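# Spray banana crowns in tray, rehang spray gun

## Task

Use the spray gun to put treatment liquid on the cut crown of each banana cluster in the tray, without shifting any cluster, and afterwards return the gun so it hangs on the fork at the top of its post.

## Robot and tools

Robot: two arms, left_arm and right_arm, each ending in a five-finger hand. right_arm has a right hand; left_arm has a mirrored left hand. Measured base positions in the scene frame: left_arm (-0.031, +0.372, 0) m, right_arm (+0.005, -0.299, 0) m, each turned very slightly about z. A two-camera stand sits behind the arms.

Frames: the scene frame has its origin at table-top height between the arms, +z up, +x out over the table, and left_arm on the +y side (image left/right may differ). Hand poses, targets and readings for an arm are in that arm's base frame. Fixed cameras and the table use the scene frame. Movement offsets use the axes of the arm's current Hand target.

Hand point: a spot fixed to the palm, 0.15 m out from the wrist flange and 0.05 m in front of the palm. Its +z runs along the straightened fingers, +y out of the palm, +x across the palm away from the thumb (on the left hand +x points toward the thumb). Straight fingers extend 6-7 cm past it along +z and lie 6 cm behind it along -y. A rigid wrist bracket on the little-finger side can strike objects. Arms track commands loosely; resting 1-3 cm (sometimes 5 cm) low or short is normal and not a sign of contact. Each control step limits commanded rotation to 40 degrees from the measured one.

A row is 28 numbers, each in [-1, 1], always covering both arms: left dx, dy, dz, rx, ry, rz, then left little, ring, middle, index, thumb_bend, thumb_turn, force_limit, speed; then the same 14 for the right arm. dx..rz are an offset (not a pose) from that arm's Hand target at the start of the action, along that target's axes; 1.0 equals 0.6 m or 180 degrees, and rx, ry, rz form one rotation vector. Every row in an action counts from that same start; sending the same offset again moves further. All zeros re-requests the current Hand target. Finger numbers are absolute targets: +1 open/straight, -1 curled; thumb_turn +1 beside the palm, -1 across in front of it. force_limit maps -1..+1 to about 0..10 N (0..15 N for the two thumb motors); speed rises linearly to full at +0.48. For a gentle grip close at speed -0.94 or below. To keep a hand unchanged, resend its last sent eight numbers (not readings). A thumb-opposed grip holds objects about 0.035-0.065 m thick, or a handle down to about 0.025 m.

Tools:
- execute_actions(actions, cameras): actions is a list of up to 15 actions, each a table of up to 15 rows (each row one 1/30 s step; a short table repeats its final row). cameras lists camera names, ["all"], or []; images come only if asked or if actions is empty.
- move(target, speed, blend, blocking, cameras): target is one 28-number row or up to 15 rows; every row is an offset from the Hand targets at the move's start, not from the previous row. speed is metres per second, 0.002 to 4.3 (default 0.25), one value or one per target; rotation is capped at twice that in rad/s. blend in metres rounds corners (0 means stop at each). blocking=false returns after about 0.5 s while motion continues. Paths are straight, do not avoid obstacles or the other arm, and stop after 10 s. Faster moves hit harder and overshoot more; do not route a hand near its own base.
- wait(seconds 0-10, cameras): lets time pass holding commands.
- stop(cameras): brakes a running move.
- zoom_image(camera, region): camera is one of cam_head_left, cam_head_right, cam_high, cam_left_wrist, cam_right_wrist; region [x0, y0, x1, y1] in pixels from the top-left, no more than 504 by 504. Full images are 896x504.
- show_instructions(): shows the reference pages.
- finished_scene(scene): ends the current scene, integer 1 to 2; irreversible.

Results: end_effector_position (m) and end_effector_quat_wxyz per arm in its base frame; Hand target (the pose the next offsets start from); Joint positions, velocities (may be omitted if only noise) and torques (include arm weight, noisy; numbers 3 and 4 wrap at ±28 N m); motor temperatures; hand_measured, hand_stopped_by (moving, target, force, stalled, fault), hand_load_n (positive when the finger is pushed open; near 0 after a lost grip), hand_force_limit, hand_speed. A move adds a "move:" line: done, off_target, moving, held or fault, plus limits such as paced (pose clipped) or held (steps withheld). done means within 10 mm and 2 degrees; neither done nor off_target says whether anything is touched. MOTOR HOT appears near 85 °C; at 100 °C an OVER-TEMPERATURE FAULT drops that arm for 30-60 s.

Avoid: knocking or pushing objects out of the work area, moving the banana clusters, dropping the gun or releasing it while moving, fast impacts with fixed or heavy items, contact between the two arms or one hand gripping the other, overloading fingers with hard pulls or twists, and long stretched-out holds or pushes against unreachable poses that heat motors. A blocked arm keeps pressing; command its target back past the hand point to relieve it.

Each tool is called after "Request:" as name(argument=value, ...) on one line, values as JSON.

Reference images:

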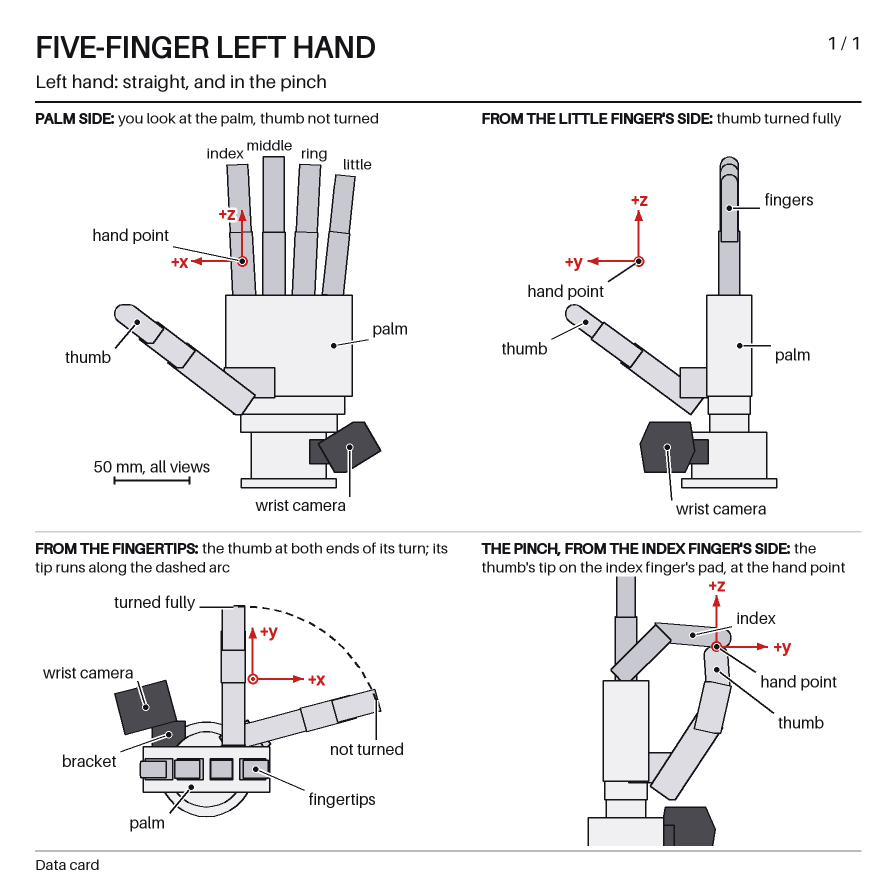

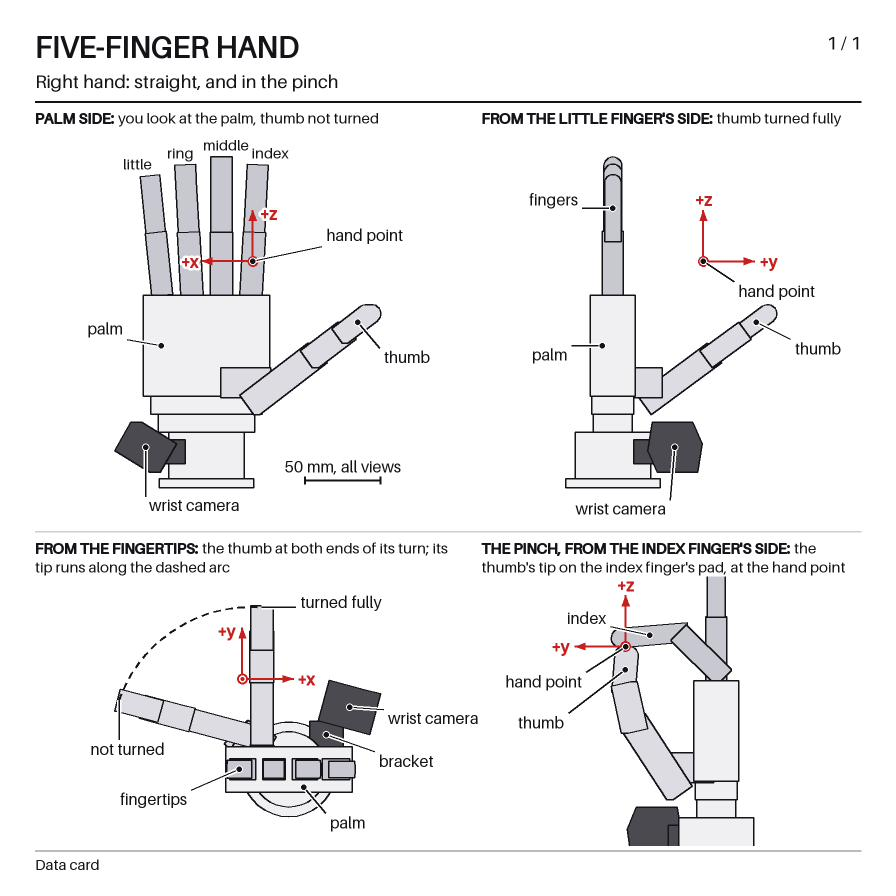

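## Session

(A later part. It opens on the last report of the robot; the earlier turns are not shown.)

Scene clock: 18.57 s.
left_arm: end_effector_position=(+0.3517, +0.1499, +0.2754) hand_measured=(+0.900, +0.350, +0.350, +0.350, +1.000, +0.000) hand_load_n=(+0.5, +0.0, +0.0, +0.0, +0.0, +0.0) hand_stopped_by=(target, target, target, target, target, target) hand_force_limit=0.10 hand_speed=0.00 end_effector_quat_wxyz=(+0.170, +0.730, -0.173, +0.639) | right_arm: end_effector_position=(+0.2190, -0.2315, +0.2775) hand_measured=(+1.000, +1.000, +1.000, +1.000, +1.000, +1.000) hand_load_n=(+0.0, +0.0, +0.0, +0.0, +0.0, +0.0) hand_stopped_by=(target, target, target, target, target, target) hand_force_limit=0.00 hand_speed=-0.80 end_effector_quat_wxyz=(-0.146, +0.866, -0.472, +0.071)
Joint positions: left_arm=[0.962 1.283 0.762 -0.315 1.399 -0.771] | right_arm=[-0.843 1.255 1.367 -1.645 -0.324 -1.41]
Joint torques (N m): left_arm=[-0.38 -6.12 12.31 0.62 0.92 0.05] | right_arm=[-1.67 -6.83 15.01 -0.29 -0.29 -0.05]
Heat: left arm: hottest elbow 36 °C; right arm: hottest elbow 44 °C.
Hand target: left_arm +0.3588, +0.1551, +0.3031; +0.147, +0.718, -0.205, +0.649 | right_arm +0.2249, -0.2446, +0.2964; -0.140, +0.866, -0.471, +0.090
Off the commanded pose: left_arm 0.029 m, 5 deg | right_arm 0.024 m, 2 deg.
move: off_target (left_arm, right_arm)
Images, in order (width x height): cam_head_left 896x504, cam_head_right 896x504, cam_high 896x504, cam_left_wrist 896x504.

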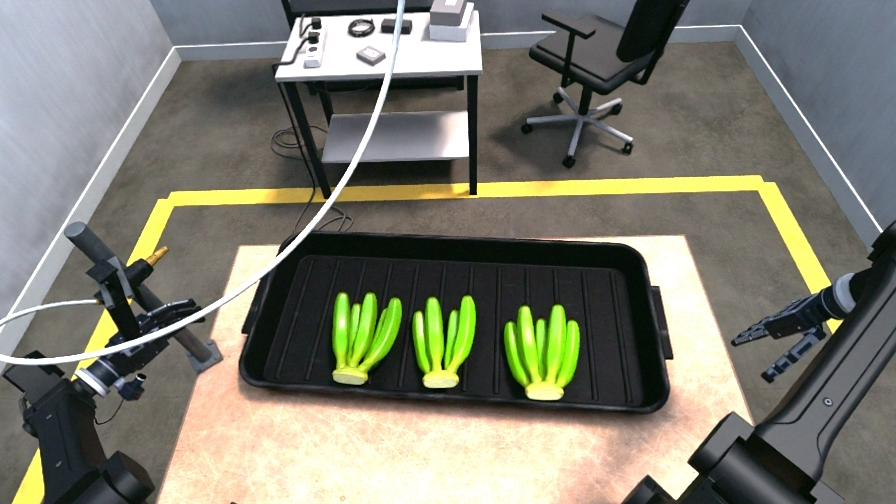

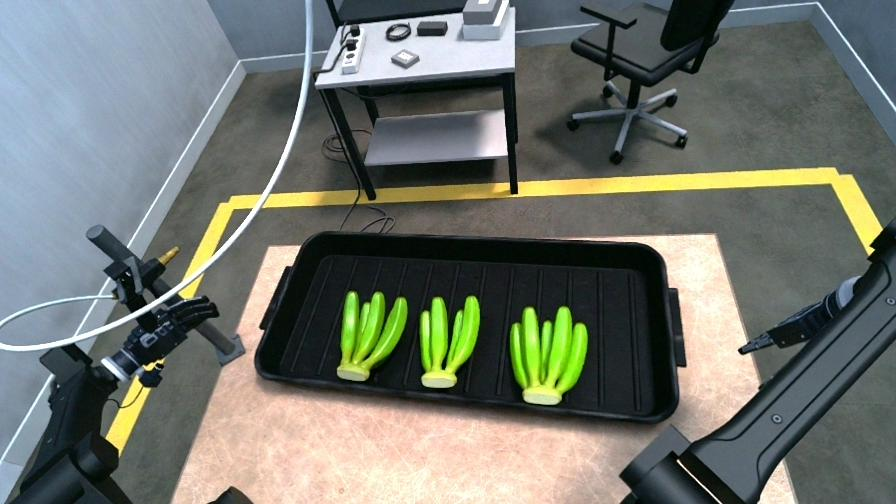

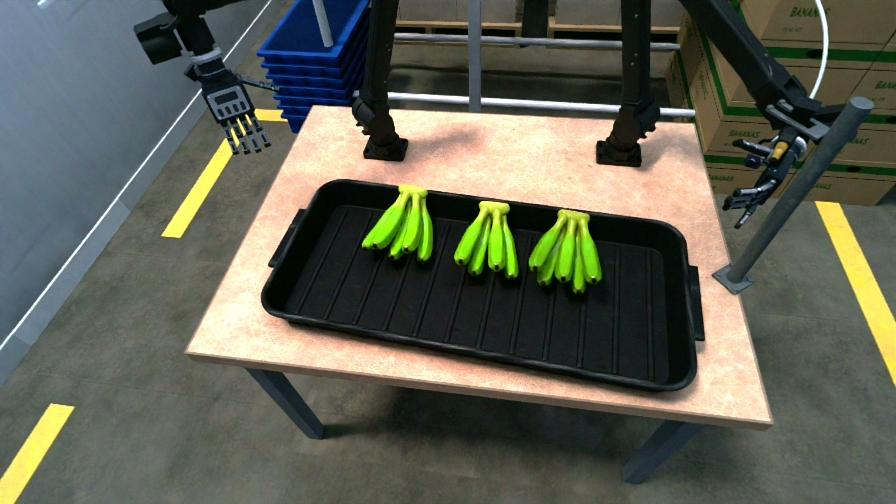

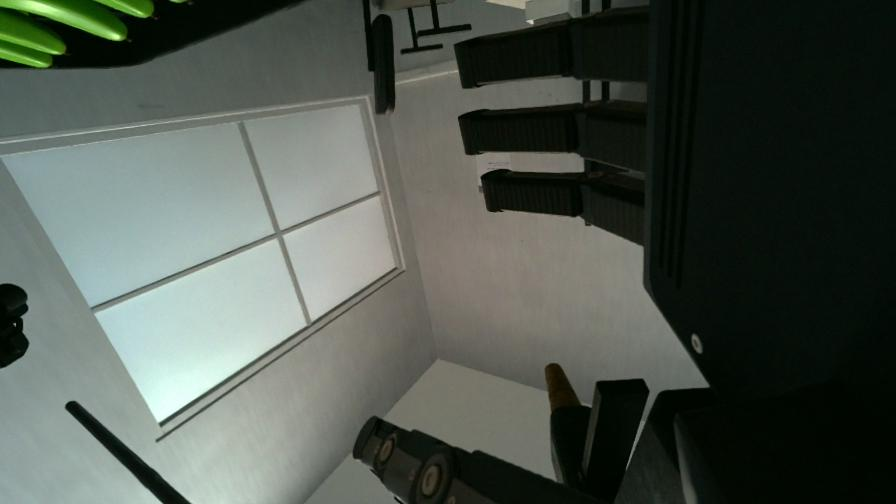

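Request:
move(target=[[-0.0909,0.005,0.0105,0,0,0,0.9,0.35,0.35,0.35,1.0,0.0,0.1,0.0,0,0,0,0,0,0,1,1,1,1,1,1,0,-0.8],[-0.0938,0.0052,-0.0142,0,0,0,0.9,0.35,0.35,0.35,1.0,0.0,0.1,0.0,0,0,0,0,0,0,1,1,1,1,1,1,0,-0.8]], speed=0.06, cameras=["cam_head_left", "cam_head_right", "cam_left_wrist"])

Request:
zoom_image(camera="cam_head_left", region=[80, 260, 180, 360])

Request:
zoom_image(camera="cam_head_right", region=[90, 260, 190, 360])

Request:
zoom_image(camera="cam_left_wrist", region=[450, 254, 700, 504])

Scene clock: 23.20 s.
left_arm: end_effector_position=(+0.3419, +0.1516, +0.2445) hand_measured=(+0.900, +0.350, +0.350, +0.350, +1.000, +0.000) hand_load_n=(+0.0, +0.0, +0.0, +0.0, +0.0, -0.5) hand_stopped_by=(target, target, target, target, target, target) hand_force_limit=0.10 hand_speed=0.00 end_effector_quat_wxyz=(+0.154, +0.718, -0.201, +0.648) | right_arm: end_effector_position=(+0.2190, -0.2315, +0.2775) hand_measured=(+1.000, +1.000, +1.000, +1.000, +1.000, +1.000) hand_load_n=(+0.0, -0.5, +0.0, +0.0, +0.0, +0.0) hand_stopped_by=(target, target, target, target, target, target) hand_force_limit=0.00 hand_speed=-0.80 end_effector_quat_wxyz=(-0.146, +0.866, -0.472, +0.071)
Joint positions: left_arm=[0.985 1.345 0.743 -0.351 1.432 -0.583] | right_arm=[-0.843 1.255 1.367 -1.645 -0.324 -1.41]
Joint torques (N m): left_arm=[0.85 -3.84 9.58 0.44 0.67 0.05] | right_arm=[-1.67 -6.83 15.02 -0.29 -0.29 -0.06]
Heat: left arm: hottest elbow 36 °C; right arm: hottest elbow 44 °C.
Hand target: left_arm +0.3458, +0.1622, +0.2480; +0.147, +0.718, -0.205, +0.649 | right_arm +0.2249, -0.2446, +0.2964; -0.140, +0.866, -0.471, +0.090
Off the commanded pose: left_arm 0.012 m, 1 deg | right_arm 0.024 m, 2 deg.
move: off_target (left_arm, right_arm)
Images, in order (width x height): cam_head_left 896x504, cam_head_right 896x504, cam_left_wrist 896x504.

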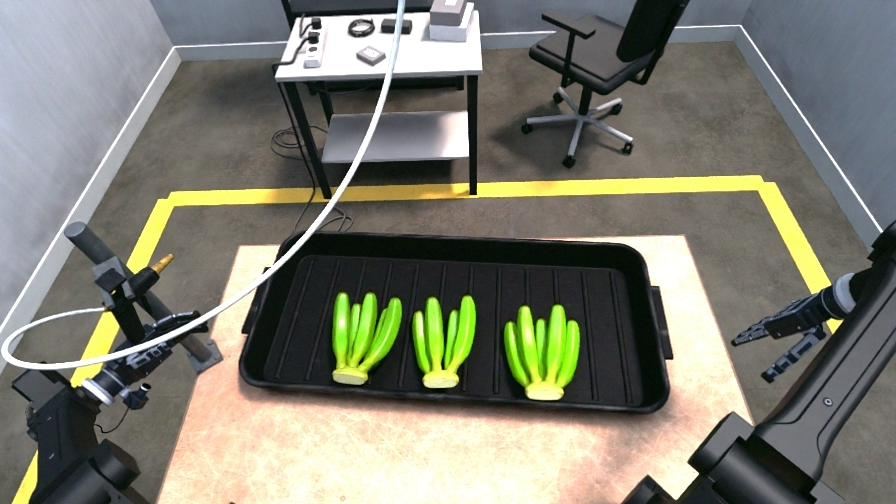

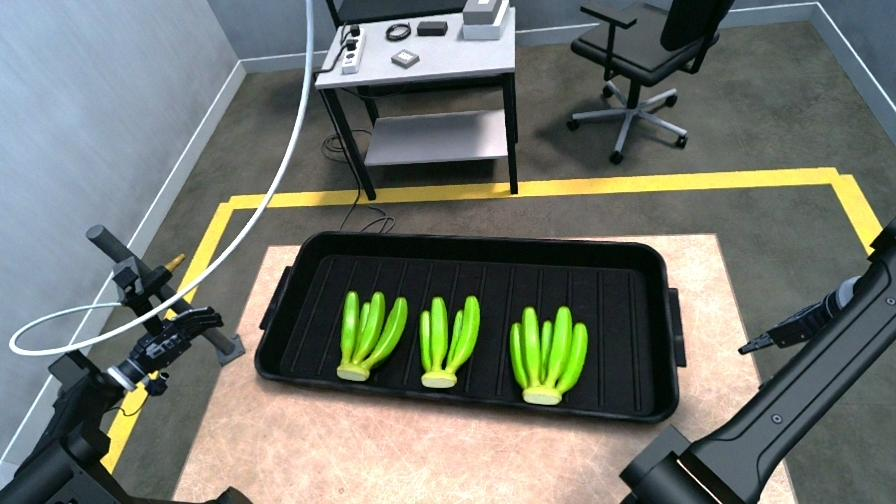

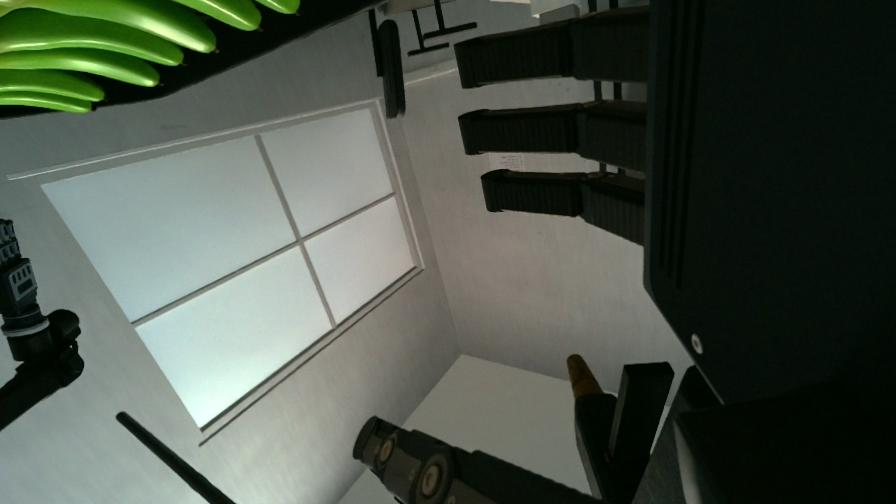

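Scaled by 5.040 from the camera's 896x504 image, which has a finer 1280x720 frame.

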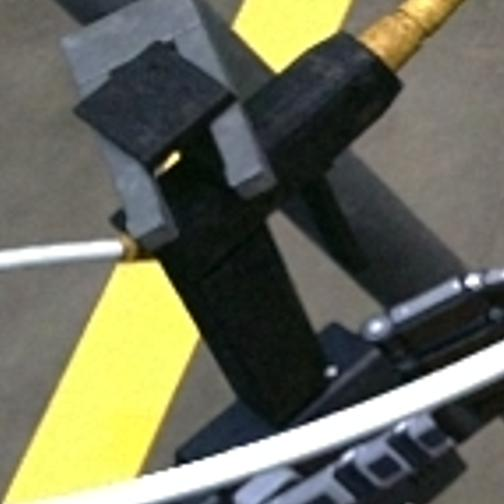

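Scaled by 5.040 from the camera's 896x504 image, which has a finer 1280x720 frame.

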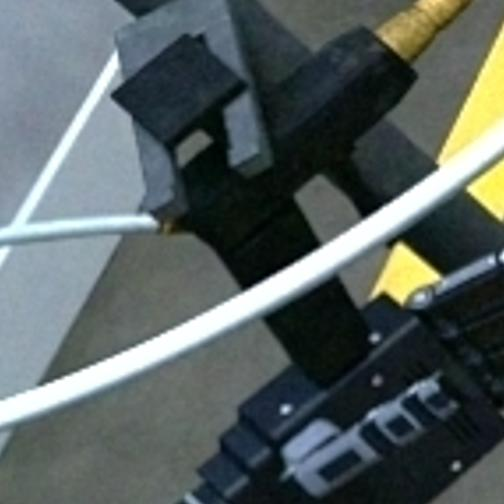

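Scaled by 2.016 from the camera's 896x504 image, which has a finer 1280x720 frame.

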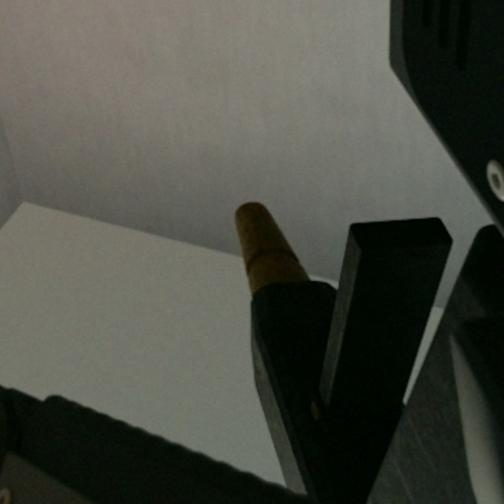

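Request:
wait(seconds=0.1, cameras=["cam_left_wrist", "cam_high", "cam_head_right"])

Request:
zoom_image(camera="cam_left_wrist", region=[540, 344, 700, 504])

Request:
zoom_image(camera="cam_high", region=[750, 90, 870, 210])

Scene clock: 26.13 s.
left_arm: end_effector_position=(+0.3419, +0.1516, +0.2445) hand_measured=(+0.900, +0.350, +0.350, +0.350, +1.000, +0.000) hand_load_n=(+0.0, +0.0, +0.0, +0.0, +0.0, +0.0) hand_stopped_by=(target, target, target, target, target, target) hand_force_limit=0.10 hand_speed=0.00 end_effector_quat_wxyz=(+0.154, +0.718, -0.201, +0.648) | right_arm: end_effector_position=(+0.2190, -0.2315, +0.2775) hand_measured=(+1.000, +1.000, +1.000, +1.000, +1.000, +1.000) hand_load_n=(+0.0, +0.0, +0.0, +0.0, -0.5, +0.0) hand_stopped_by=(target, target, target, target, target, target) hand_force_limit=0.00 hand_speed=-0.80 end_effector_quat_wxyz=(-0.146, +0.866, -0.472, +0.071)
Joint positions: left_arm=[0.985 1.345 0.743 -0.351 1.432 -0.583] | right_arm=[-0.843 1.255 1.367 -1.645 -0.324 -1.41]
Joint torques (N m): left_arm=[0.91 -3.78 9.59 0.43 0.67 0.04] | right_arm=[-1.67 -6.83 15.01 -0.29 -0.29 -0.05]
Heat: left arm: hottest elbow 36 °C; right arm: hottest elbow 45 °C.
Hand target: left_arm +0.3458, +0.1622, +0.2480; +0.147, +0.718, -0.205, +0.649 | right_arm +0.2249, -0.2446, +0.2964; -0.140, +0.866, -0.471, +0.090
Off the commanded pose: left_arm 0.012 m, 1 deg | right_arm 0.024 m, 2 deg.
wait: 0.10 s; at rest from the start
Images, in order (width x height): cam_head_right 896x504, cam_high 896x504, cam_left_wrist 896x504.

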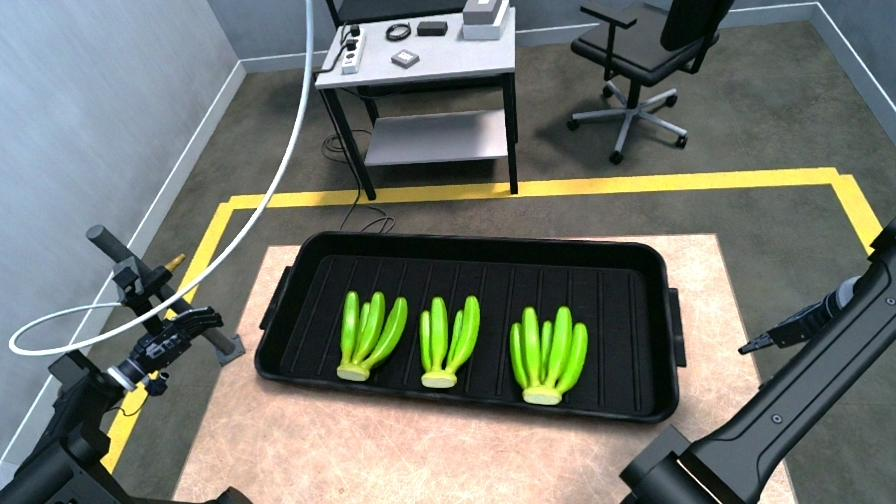

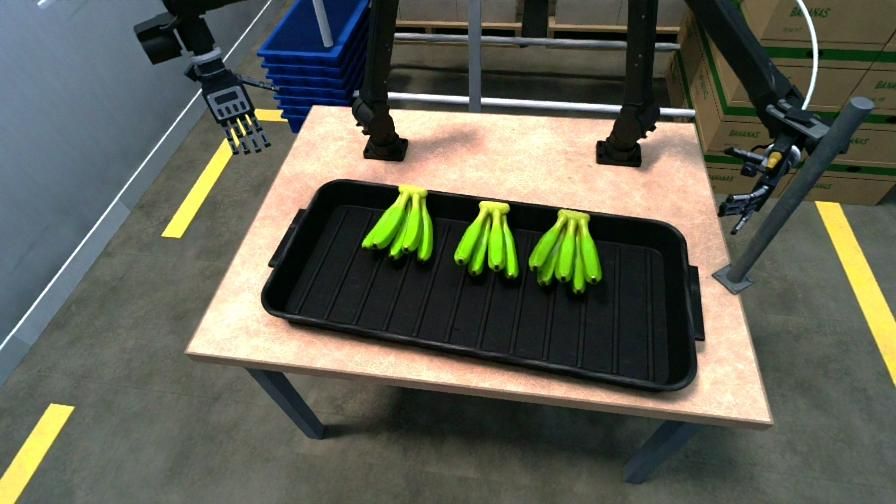

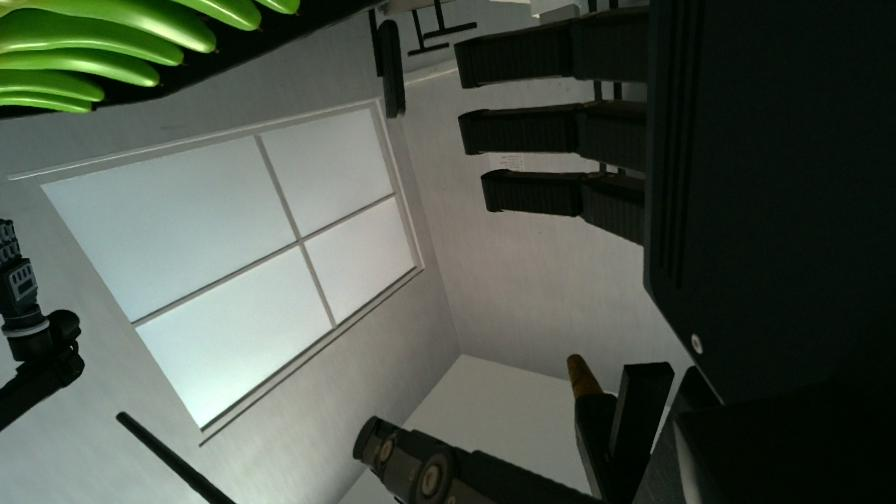

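Scaled by 3.150 from the camera's 896x504 image, which has a finer 1280x720 frame.

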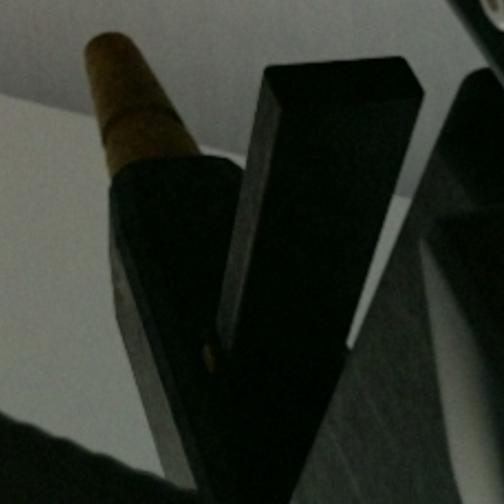

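Scaled by 4.200 from the camera's 896x504 image, which has a finer 1280x720 frame.

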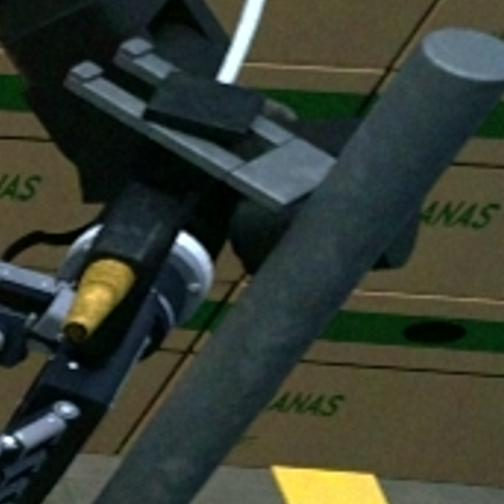

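Request:
move(target=[-0.0015,-0.0305,0.0008,0,0,0,0.35,0.35,0.35,0.35,1.0,0.0,0.1,0.0,0,0,0,0,0,0,1,1,1,1,1,1,0,-0.8], speed=0.06, cameras=["cam_head_left", "cam_left_wrist"])

Request:
zoom_image(camera="cam_head_left", region=[80, 260, 180, 360])

Request:
zoom_image(camera="cam_left_wrist", region=[450, 254, 700, 504])

Scene clock: 28.40 s.
left_arm: end_effector_position=(+0.3502, +0.1655, +0.2442) hand_measured=(+0.350, +0.350, +0.350, +0.350, +1.000, +0.000) hand_load_n=(+0.0, +0.0, +0.0, +0.0, +0.0, +0.0) hand_stopped_by=(target, target, target, target, target, target) hand_force_limit=0.10 hand_speed=0.00 end_effector_quat_wxyz=(+0.155, +0.719, -0.200, +0.648) | right_arm: end_effector_position=(+0.2190, -0.2315, +0.2775) hand_measured=(+1.000, +1.000, +1.000, +1.000, +1.000, +1.000) hand_load_n=(+0.0, +0.0, +0.0, +0.0, +0.0, +0.0) hand_stopped_by=(target, target, target, target, target, target) hand_force_limit=0.00 hand_speed=-0.80 end_effector_quat_wxyz=(-0.146, +0.866, -0.472, +0.071)
Joint positions: left_arm=[0.987 1.39 0.788 -0.372 1.433 -0.565] | right_arm=[-0.843 1.255 1.367 -1.645 -0.324 -1.41]
Joint torques (N m): left_arm=[0.97 -4.19 9.99 0.5 0.72 0.06] | right_arm=[-1.67 -6.83 15.01 -0.29 -0.28 -0.05]
Heat: left arm: hottest elbow 36 °C; right arm: hottest elbow 45 °C.
Hand target: left_arm +0.3550, +0.1780, +0.2482; +0.147, +0.718, -0.205, +0.649 | right_arm +0.2249, -0.2446, +0.2964; -0.140, +0.866, -0.471, +0.090
Off the commanded pose: left_arm 0.014 m, 1 deg | right_arm 0.024 m, 2 deg.
move: off_target (left_arm, right_arm)
Images, in order (width x height): cam_head_left 896x504, cam_left_wrist 896x504.

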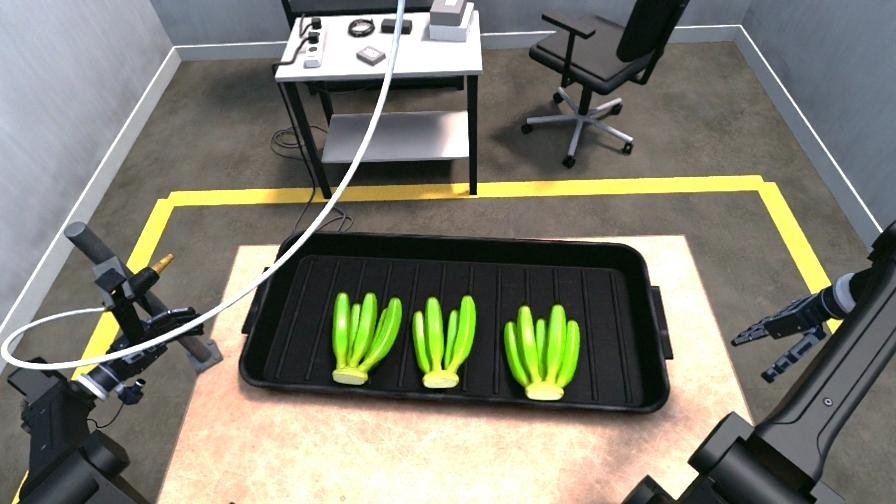

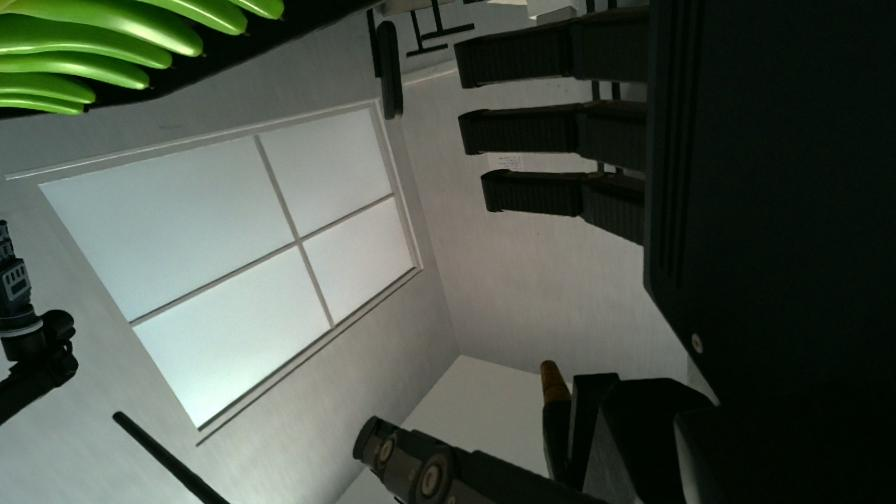

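Scaled by 5.040 from the camera's 896x504 image, which has a finer 1280x720 frame.

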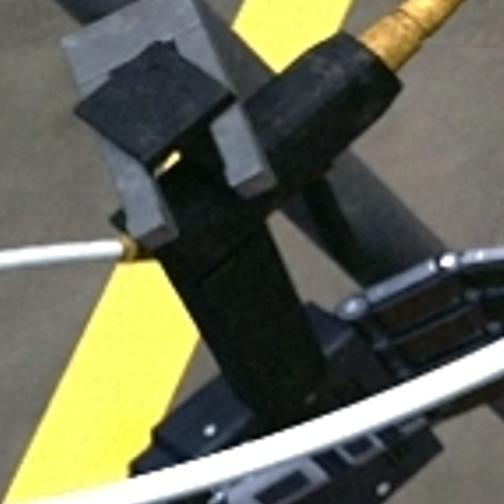

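Scaled by 2.016 from the camera's 896x504 image, which has a finer 1280x720 frame.

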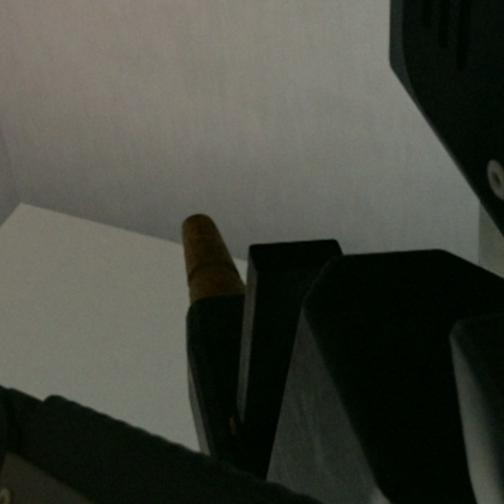

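Request:
move(target=[-0.0011,-0.02,0.0,0,0,0,0.35,0.35,0.35,0.35,1.0,0.0,0.1,0.0,0,0,0,0,0,0,1,1,1,1,1,1,0,-0.8], speed=0.06, cameras=["cam_head_left", "cam_left_wrist"])

Request:
move(target=[0.0413,-0.0023,-0.0048,0,0,0,0.35,0.35,0.35,0.35,1.0,0.0,0.1,0.0,0,0,0,0,0,0,1,1,1,1,1,1,0,-0.8], speed=0.06, cameras=["cam_head_left", "cam_left_wrist"])

Request:
zoom_image(camera="cam_head_left", region=[80, 260, 180, 360])

Request:
zoom_image(camera="cam_left_wrist", region=[450, 254, 700, 504])

Scene clock: 30.17 s.
left_arm: end_effector_position=(+0.3559, +0.1758, +0.2442) hand_measured=(+0.350, +0.350, +0.350, +0.350, +1.000, +0.000) hand_load_n=(+0.0, -0.5, +0.0, +0.0, +0.0, -0.5) hand_stopped_by=(target, target, target, target, target, target) hand_force_limit=0.10 hand_speed=0.00 end_effector_quat_wxyz=(+0.155, +0.719, -0.200, +0.647) | right_arm: end_effector_position=(+0.2190, -0.2315, +0.2775) hand_measured=(+1.000, +1.000, +1.000, +1.000, +1.000, +1.000) hand_load_n=(+0.0, +0.0, +0.0, +0.0, +0.0, +0.0) hand_stopped_by=(target, target, target, target, target, target) hand_force_limit=0.00 hand_speed=-0.80 end_effector_quat_wxyz=(-0.146, +0.866, -0.472, +0.071)
Joint positions: left_arm=[0.989 1.421 0.822 -0.389 1.434 -0.55] | right_arm=[-0.843 1.255 1.367 -1.645 -0.324 -1.41]
Joint torques (N m): left_arm=[0.97 -4.6 10.04 0.23 0.73 0.03] | right_arm=[-1.67 -6.83 15.01 -0.29 -0.29 -0.06]
Heat: left arm: hottest elbow 36 °C; right arm: hottest elbow 45 °C.
Hand target: left_arm +0.3607, +0.1886, +0.2481; +0.147, +0.718, -0.205, +0.649 | right_arm +0.2249, -0.2446, +0.2964; -0.140, +0.866, -0.471, +0.090
Off the commanded pose: left_arm 0.014 m, 1 deg | right_arm 0.024 m, 2 deg.
move: off_target (left_arm, right_arm)
Images, in order (width x height): cam_head_left 896x504, cam_left_wrist 896x504.

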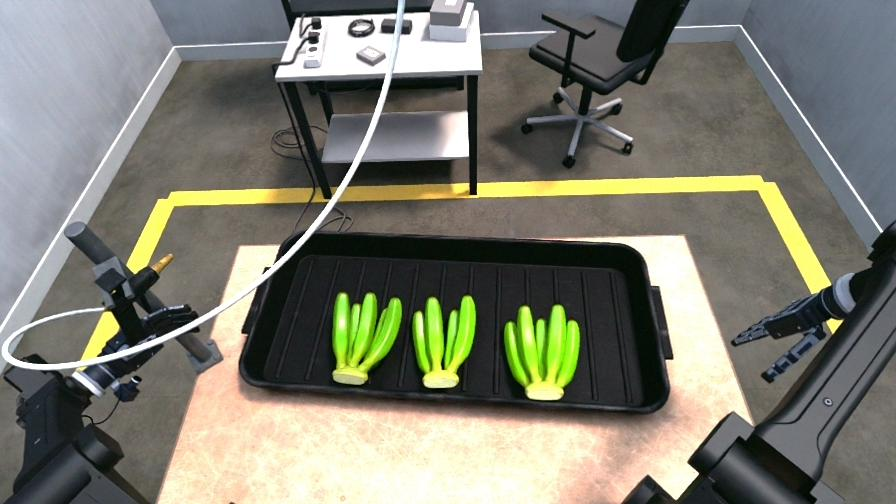

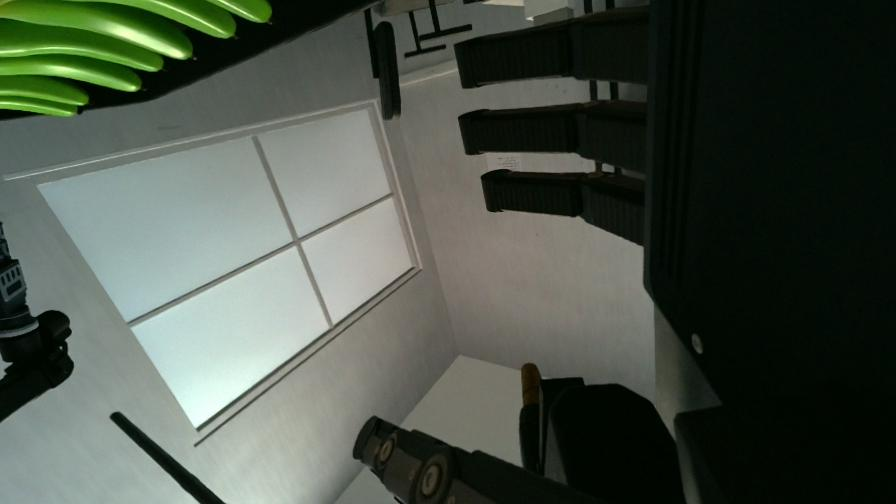

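Scene clock: 31.37 s.
left_arm: end_effector_position=(+0.3579, +0.1789, +0.2591) hand_measured=(+0.350, +0.350, +0.350, +0.350, +1.000, +0.000) hand_load_n=(+0.0, +0.0, +0.0, +0.0, +0.5, +0.0) hand_stopped_by=(target, target, target, target, target, target) hand_force_limit=0.10 hand_speed=0.00 end_effector_quat_wxyz=(+0.166, +0.722, -0.191, +0.644) | right_arm: end_effector_position=(+0.2190, -0.2315, +0.2775) hand_measured=(+1.000, +1.000, +1.000, +1.000, +1.000, +1.000) hand_load_n=(+0.0, +0.0, +0.0, +0.0, -0.5, +0.0) hand_stopped_by=(target, target, target, target, target, target) hand_force_limit=0.00 hand_speed=-0.80 end_effector_quat_wxyz=(-0.146, +0.866, -0.472, +0.071)
Joint positions: left_arm=[0.989 1.412 0.859 -0.472 1.435 -0.544] | right_arm=[-0.843 1.255 1.367 -1.645 -0.324 -1.41]
Joint torques (N m): left_arm=[1.03 -6.77 10.36 0.2 0.7 0.07] | right_arm=[-1.67 -6.83 15.02 -0.29 -0.29 -0.05]
Heat: left arm: hottest elbow 36 °C; right arm: hottest elbow 45 °C.
Hand target: left_arm +0.3607, +0.1886, +0.2730; +0.147, +0.718, -0.205, +0.649 | right_arm +0.2249, -0.2446, +0.2964; -0.140, +0.866, -0.471, +0.090
Off the commanded pose: left_arm 0.017 m, 3 deg | right_arm 0.024 m, 2 deg.
move: off_target (left_arm, right_arm)
Images, in order (width x height): cam_head_left 896x504, cam_left_wrist 896x504.

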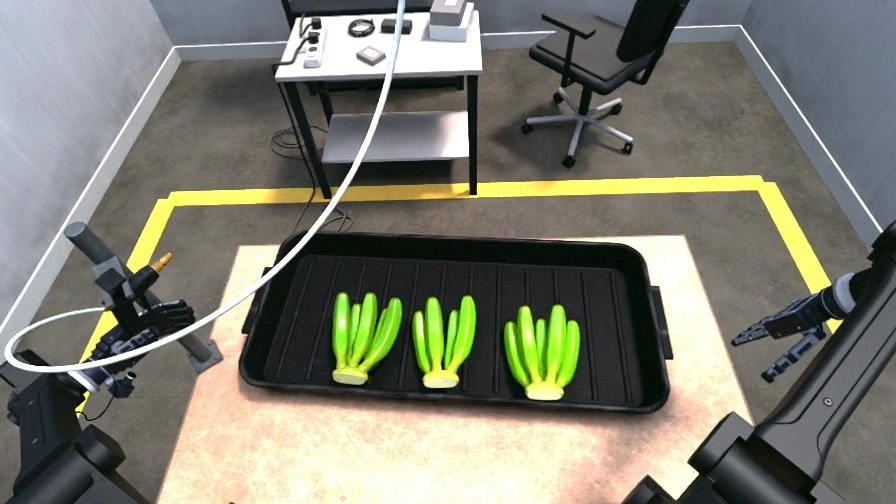

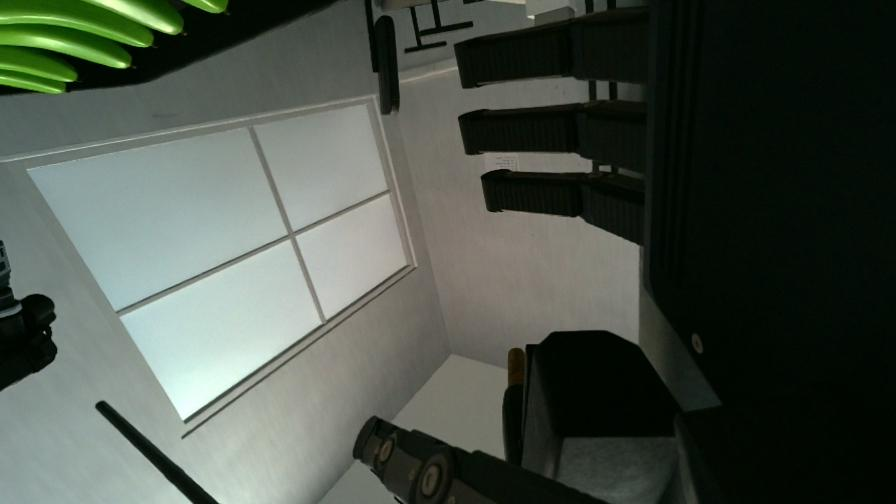

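Scaled by 5.040 from the camera's 896x504 image, which has a finer 1280x720 frame.

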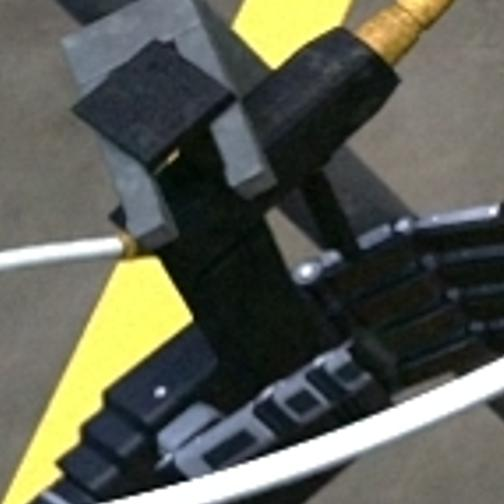

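Scaled by 2.016 from the camera's 896x504 image, which has a finer 1280x720 frame.

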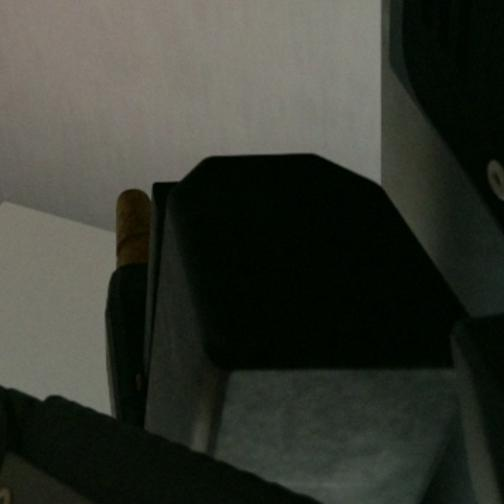

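Request:
move(target=[[-0.0005,-0.01,0.0,0,0,0,0.1,0.1,0.1,0.1,1.0,0.0,0.1,0.0,0,0,0,0,0,0,1,1,1,1,1,1,0,-0.8],[0.0744,-0.0141,-0.0086,0,0,0,0.1,0.1,0.1,0.1,1.0,0.0,0.1,0.0,0,0,0,0,0,0,1,1,1,1,1,1,0,-0.8]], speed=0.06, cameras=["cam_head_left", "cam_left_wrist"])

Request:
zoom_image(camera="cam_head_left", region=[80, 260, 180, 360])

Request:
zoom_image(camera="cam_left_wrist", region=[450, 254, 700, 504])

Scene clock: 34.67 s.
left_arm: end_effector_position=(+0.3588, +0.1818, +0.2991) hand_measured=(+0.100, +0.100, +0.100, +0.100, +1.000, +0.000) hand_load_n=(+0.0, +0.0, +0.0, -0.5, +0.0, +0.0) hand_stopped_by=(target, target, target, target, target, target) hand_force_limit=0.10 hand_speed=0.00 end_effector_quat_wxyz=(+0.169, +0.722, -0.189, +0.643) | right_arm: end_effector_position=(+0.2190, -0.2315, +0.2775) hand_measured=(+1.000, +1.000, +1.000, +1.000, +1.000, +1.000) hand_load_n=(+0.0, +0.0, +0.0, +0.0, +0.0, +0.0) hand_stopped_by=(target, target, target, target, target, target) hand_force_limit=0.00 hand_speed=-0.80 end_effector_quat_wxyz=(-0.146, +0.866, -0.472, +0.071)
Joint positions: left_arm=[0.991 1.368 0.936 -0.62 1.438 -0.523] | right_arm=[-0.843 1.255 1.367 -1.645 -0.324 -1.41]
Joint torques (N m): left_arm=[0.91 -6.42 11.95 0.5 0.64 -0.1] | right_arm=[-1.67 -6.83 15.01 -0.29 -0.29 -0.05]
Heat: left arm: hottest elbow 36 °C; right arm: hottest elbow 45 °C.
Hand target: left_arm +0.3636, +0.1937, +0.3184; +0.147, +0.718, -0.205, +0.649 | right_arm +0.2249, -0.2446, +0.2964; -0.140, +0.866, -0.471, +0.090
Off the commanded pose: left_arm 0.023 m, 3 deg | right_arm 0.024 m, 2 deg.
move: off_target (left_arm, right_arm)
Images, in order (width x height): cam_head_left 896x504, cam_left_wrist 896x504.

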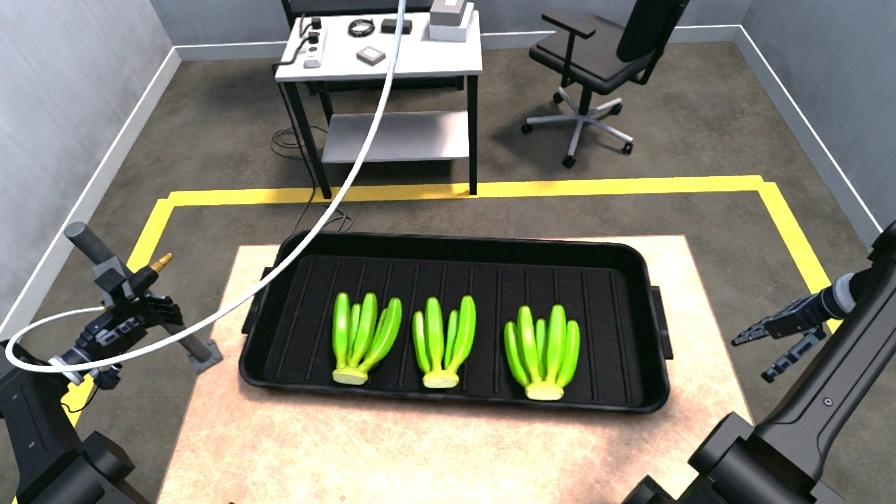

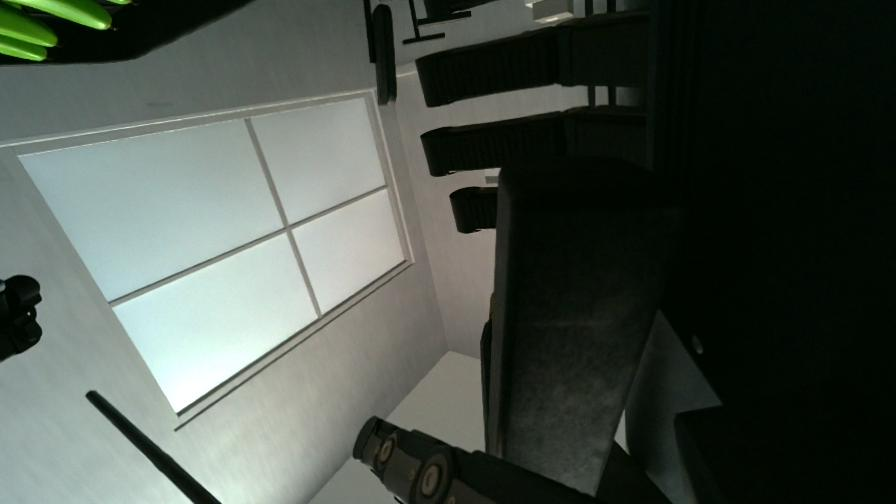

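Scaled by 5.040 from the camera's 896x504 image, which has a finer 1280x720 frame.

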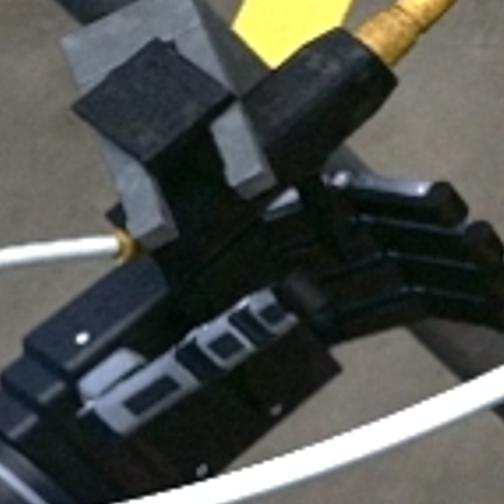

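Scaled by 2.016 from the camera's 896x504 image, which has a finer 1280x720 frame.

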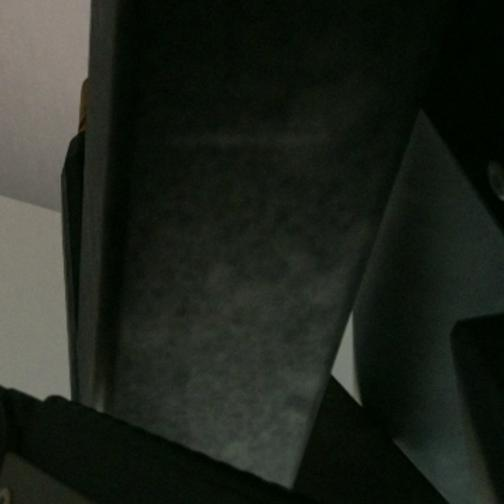

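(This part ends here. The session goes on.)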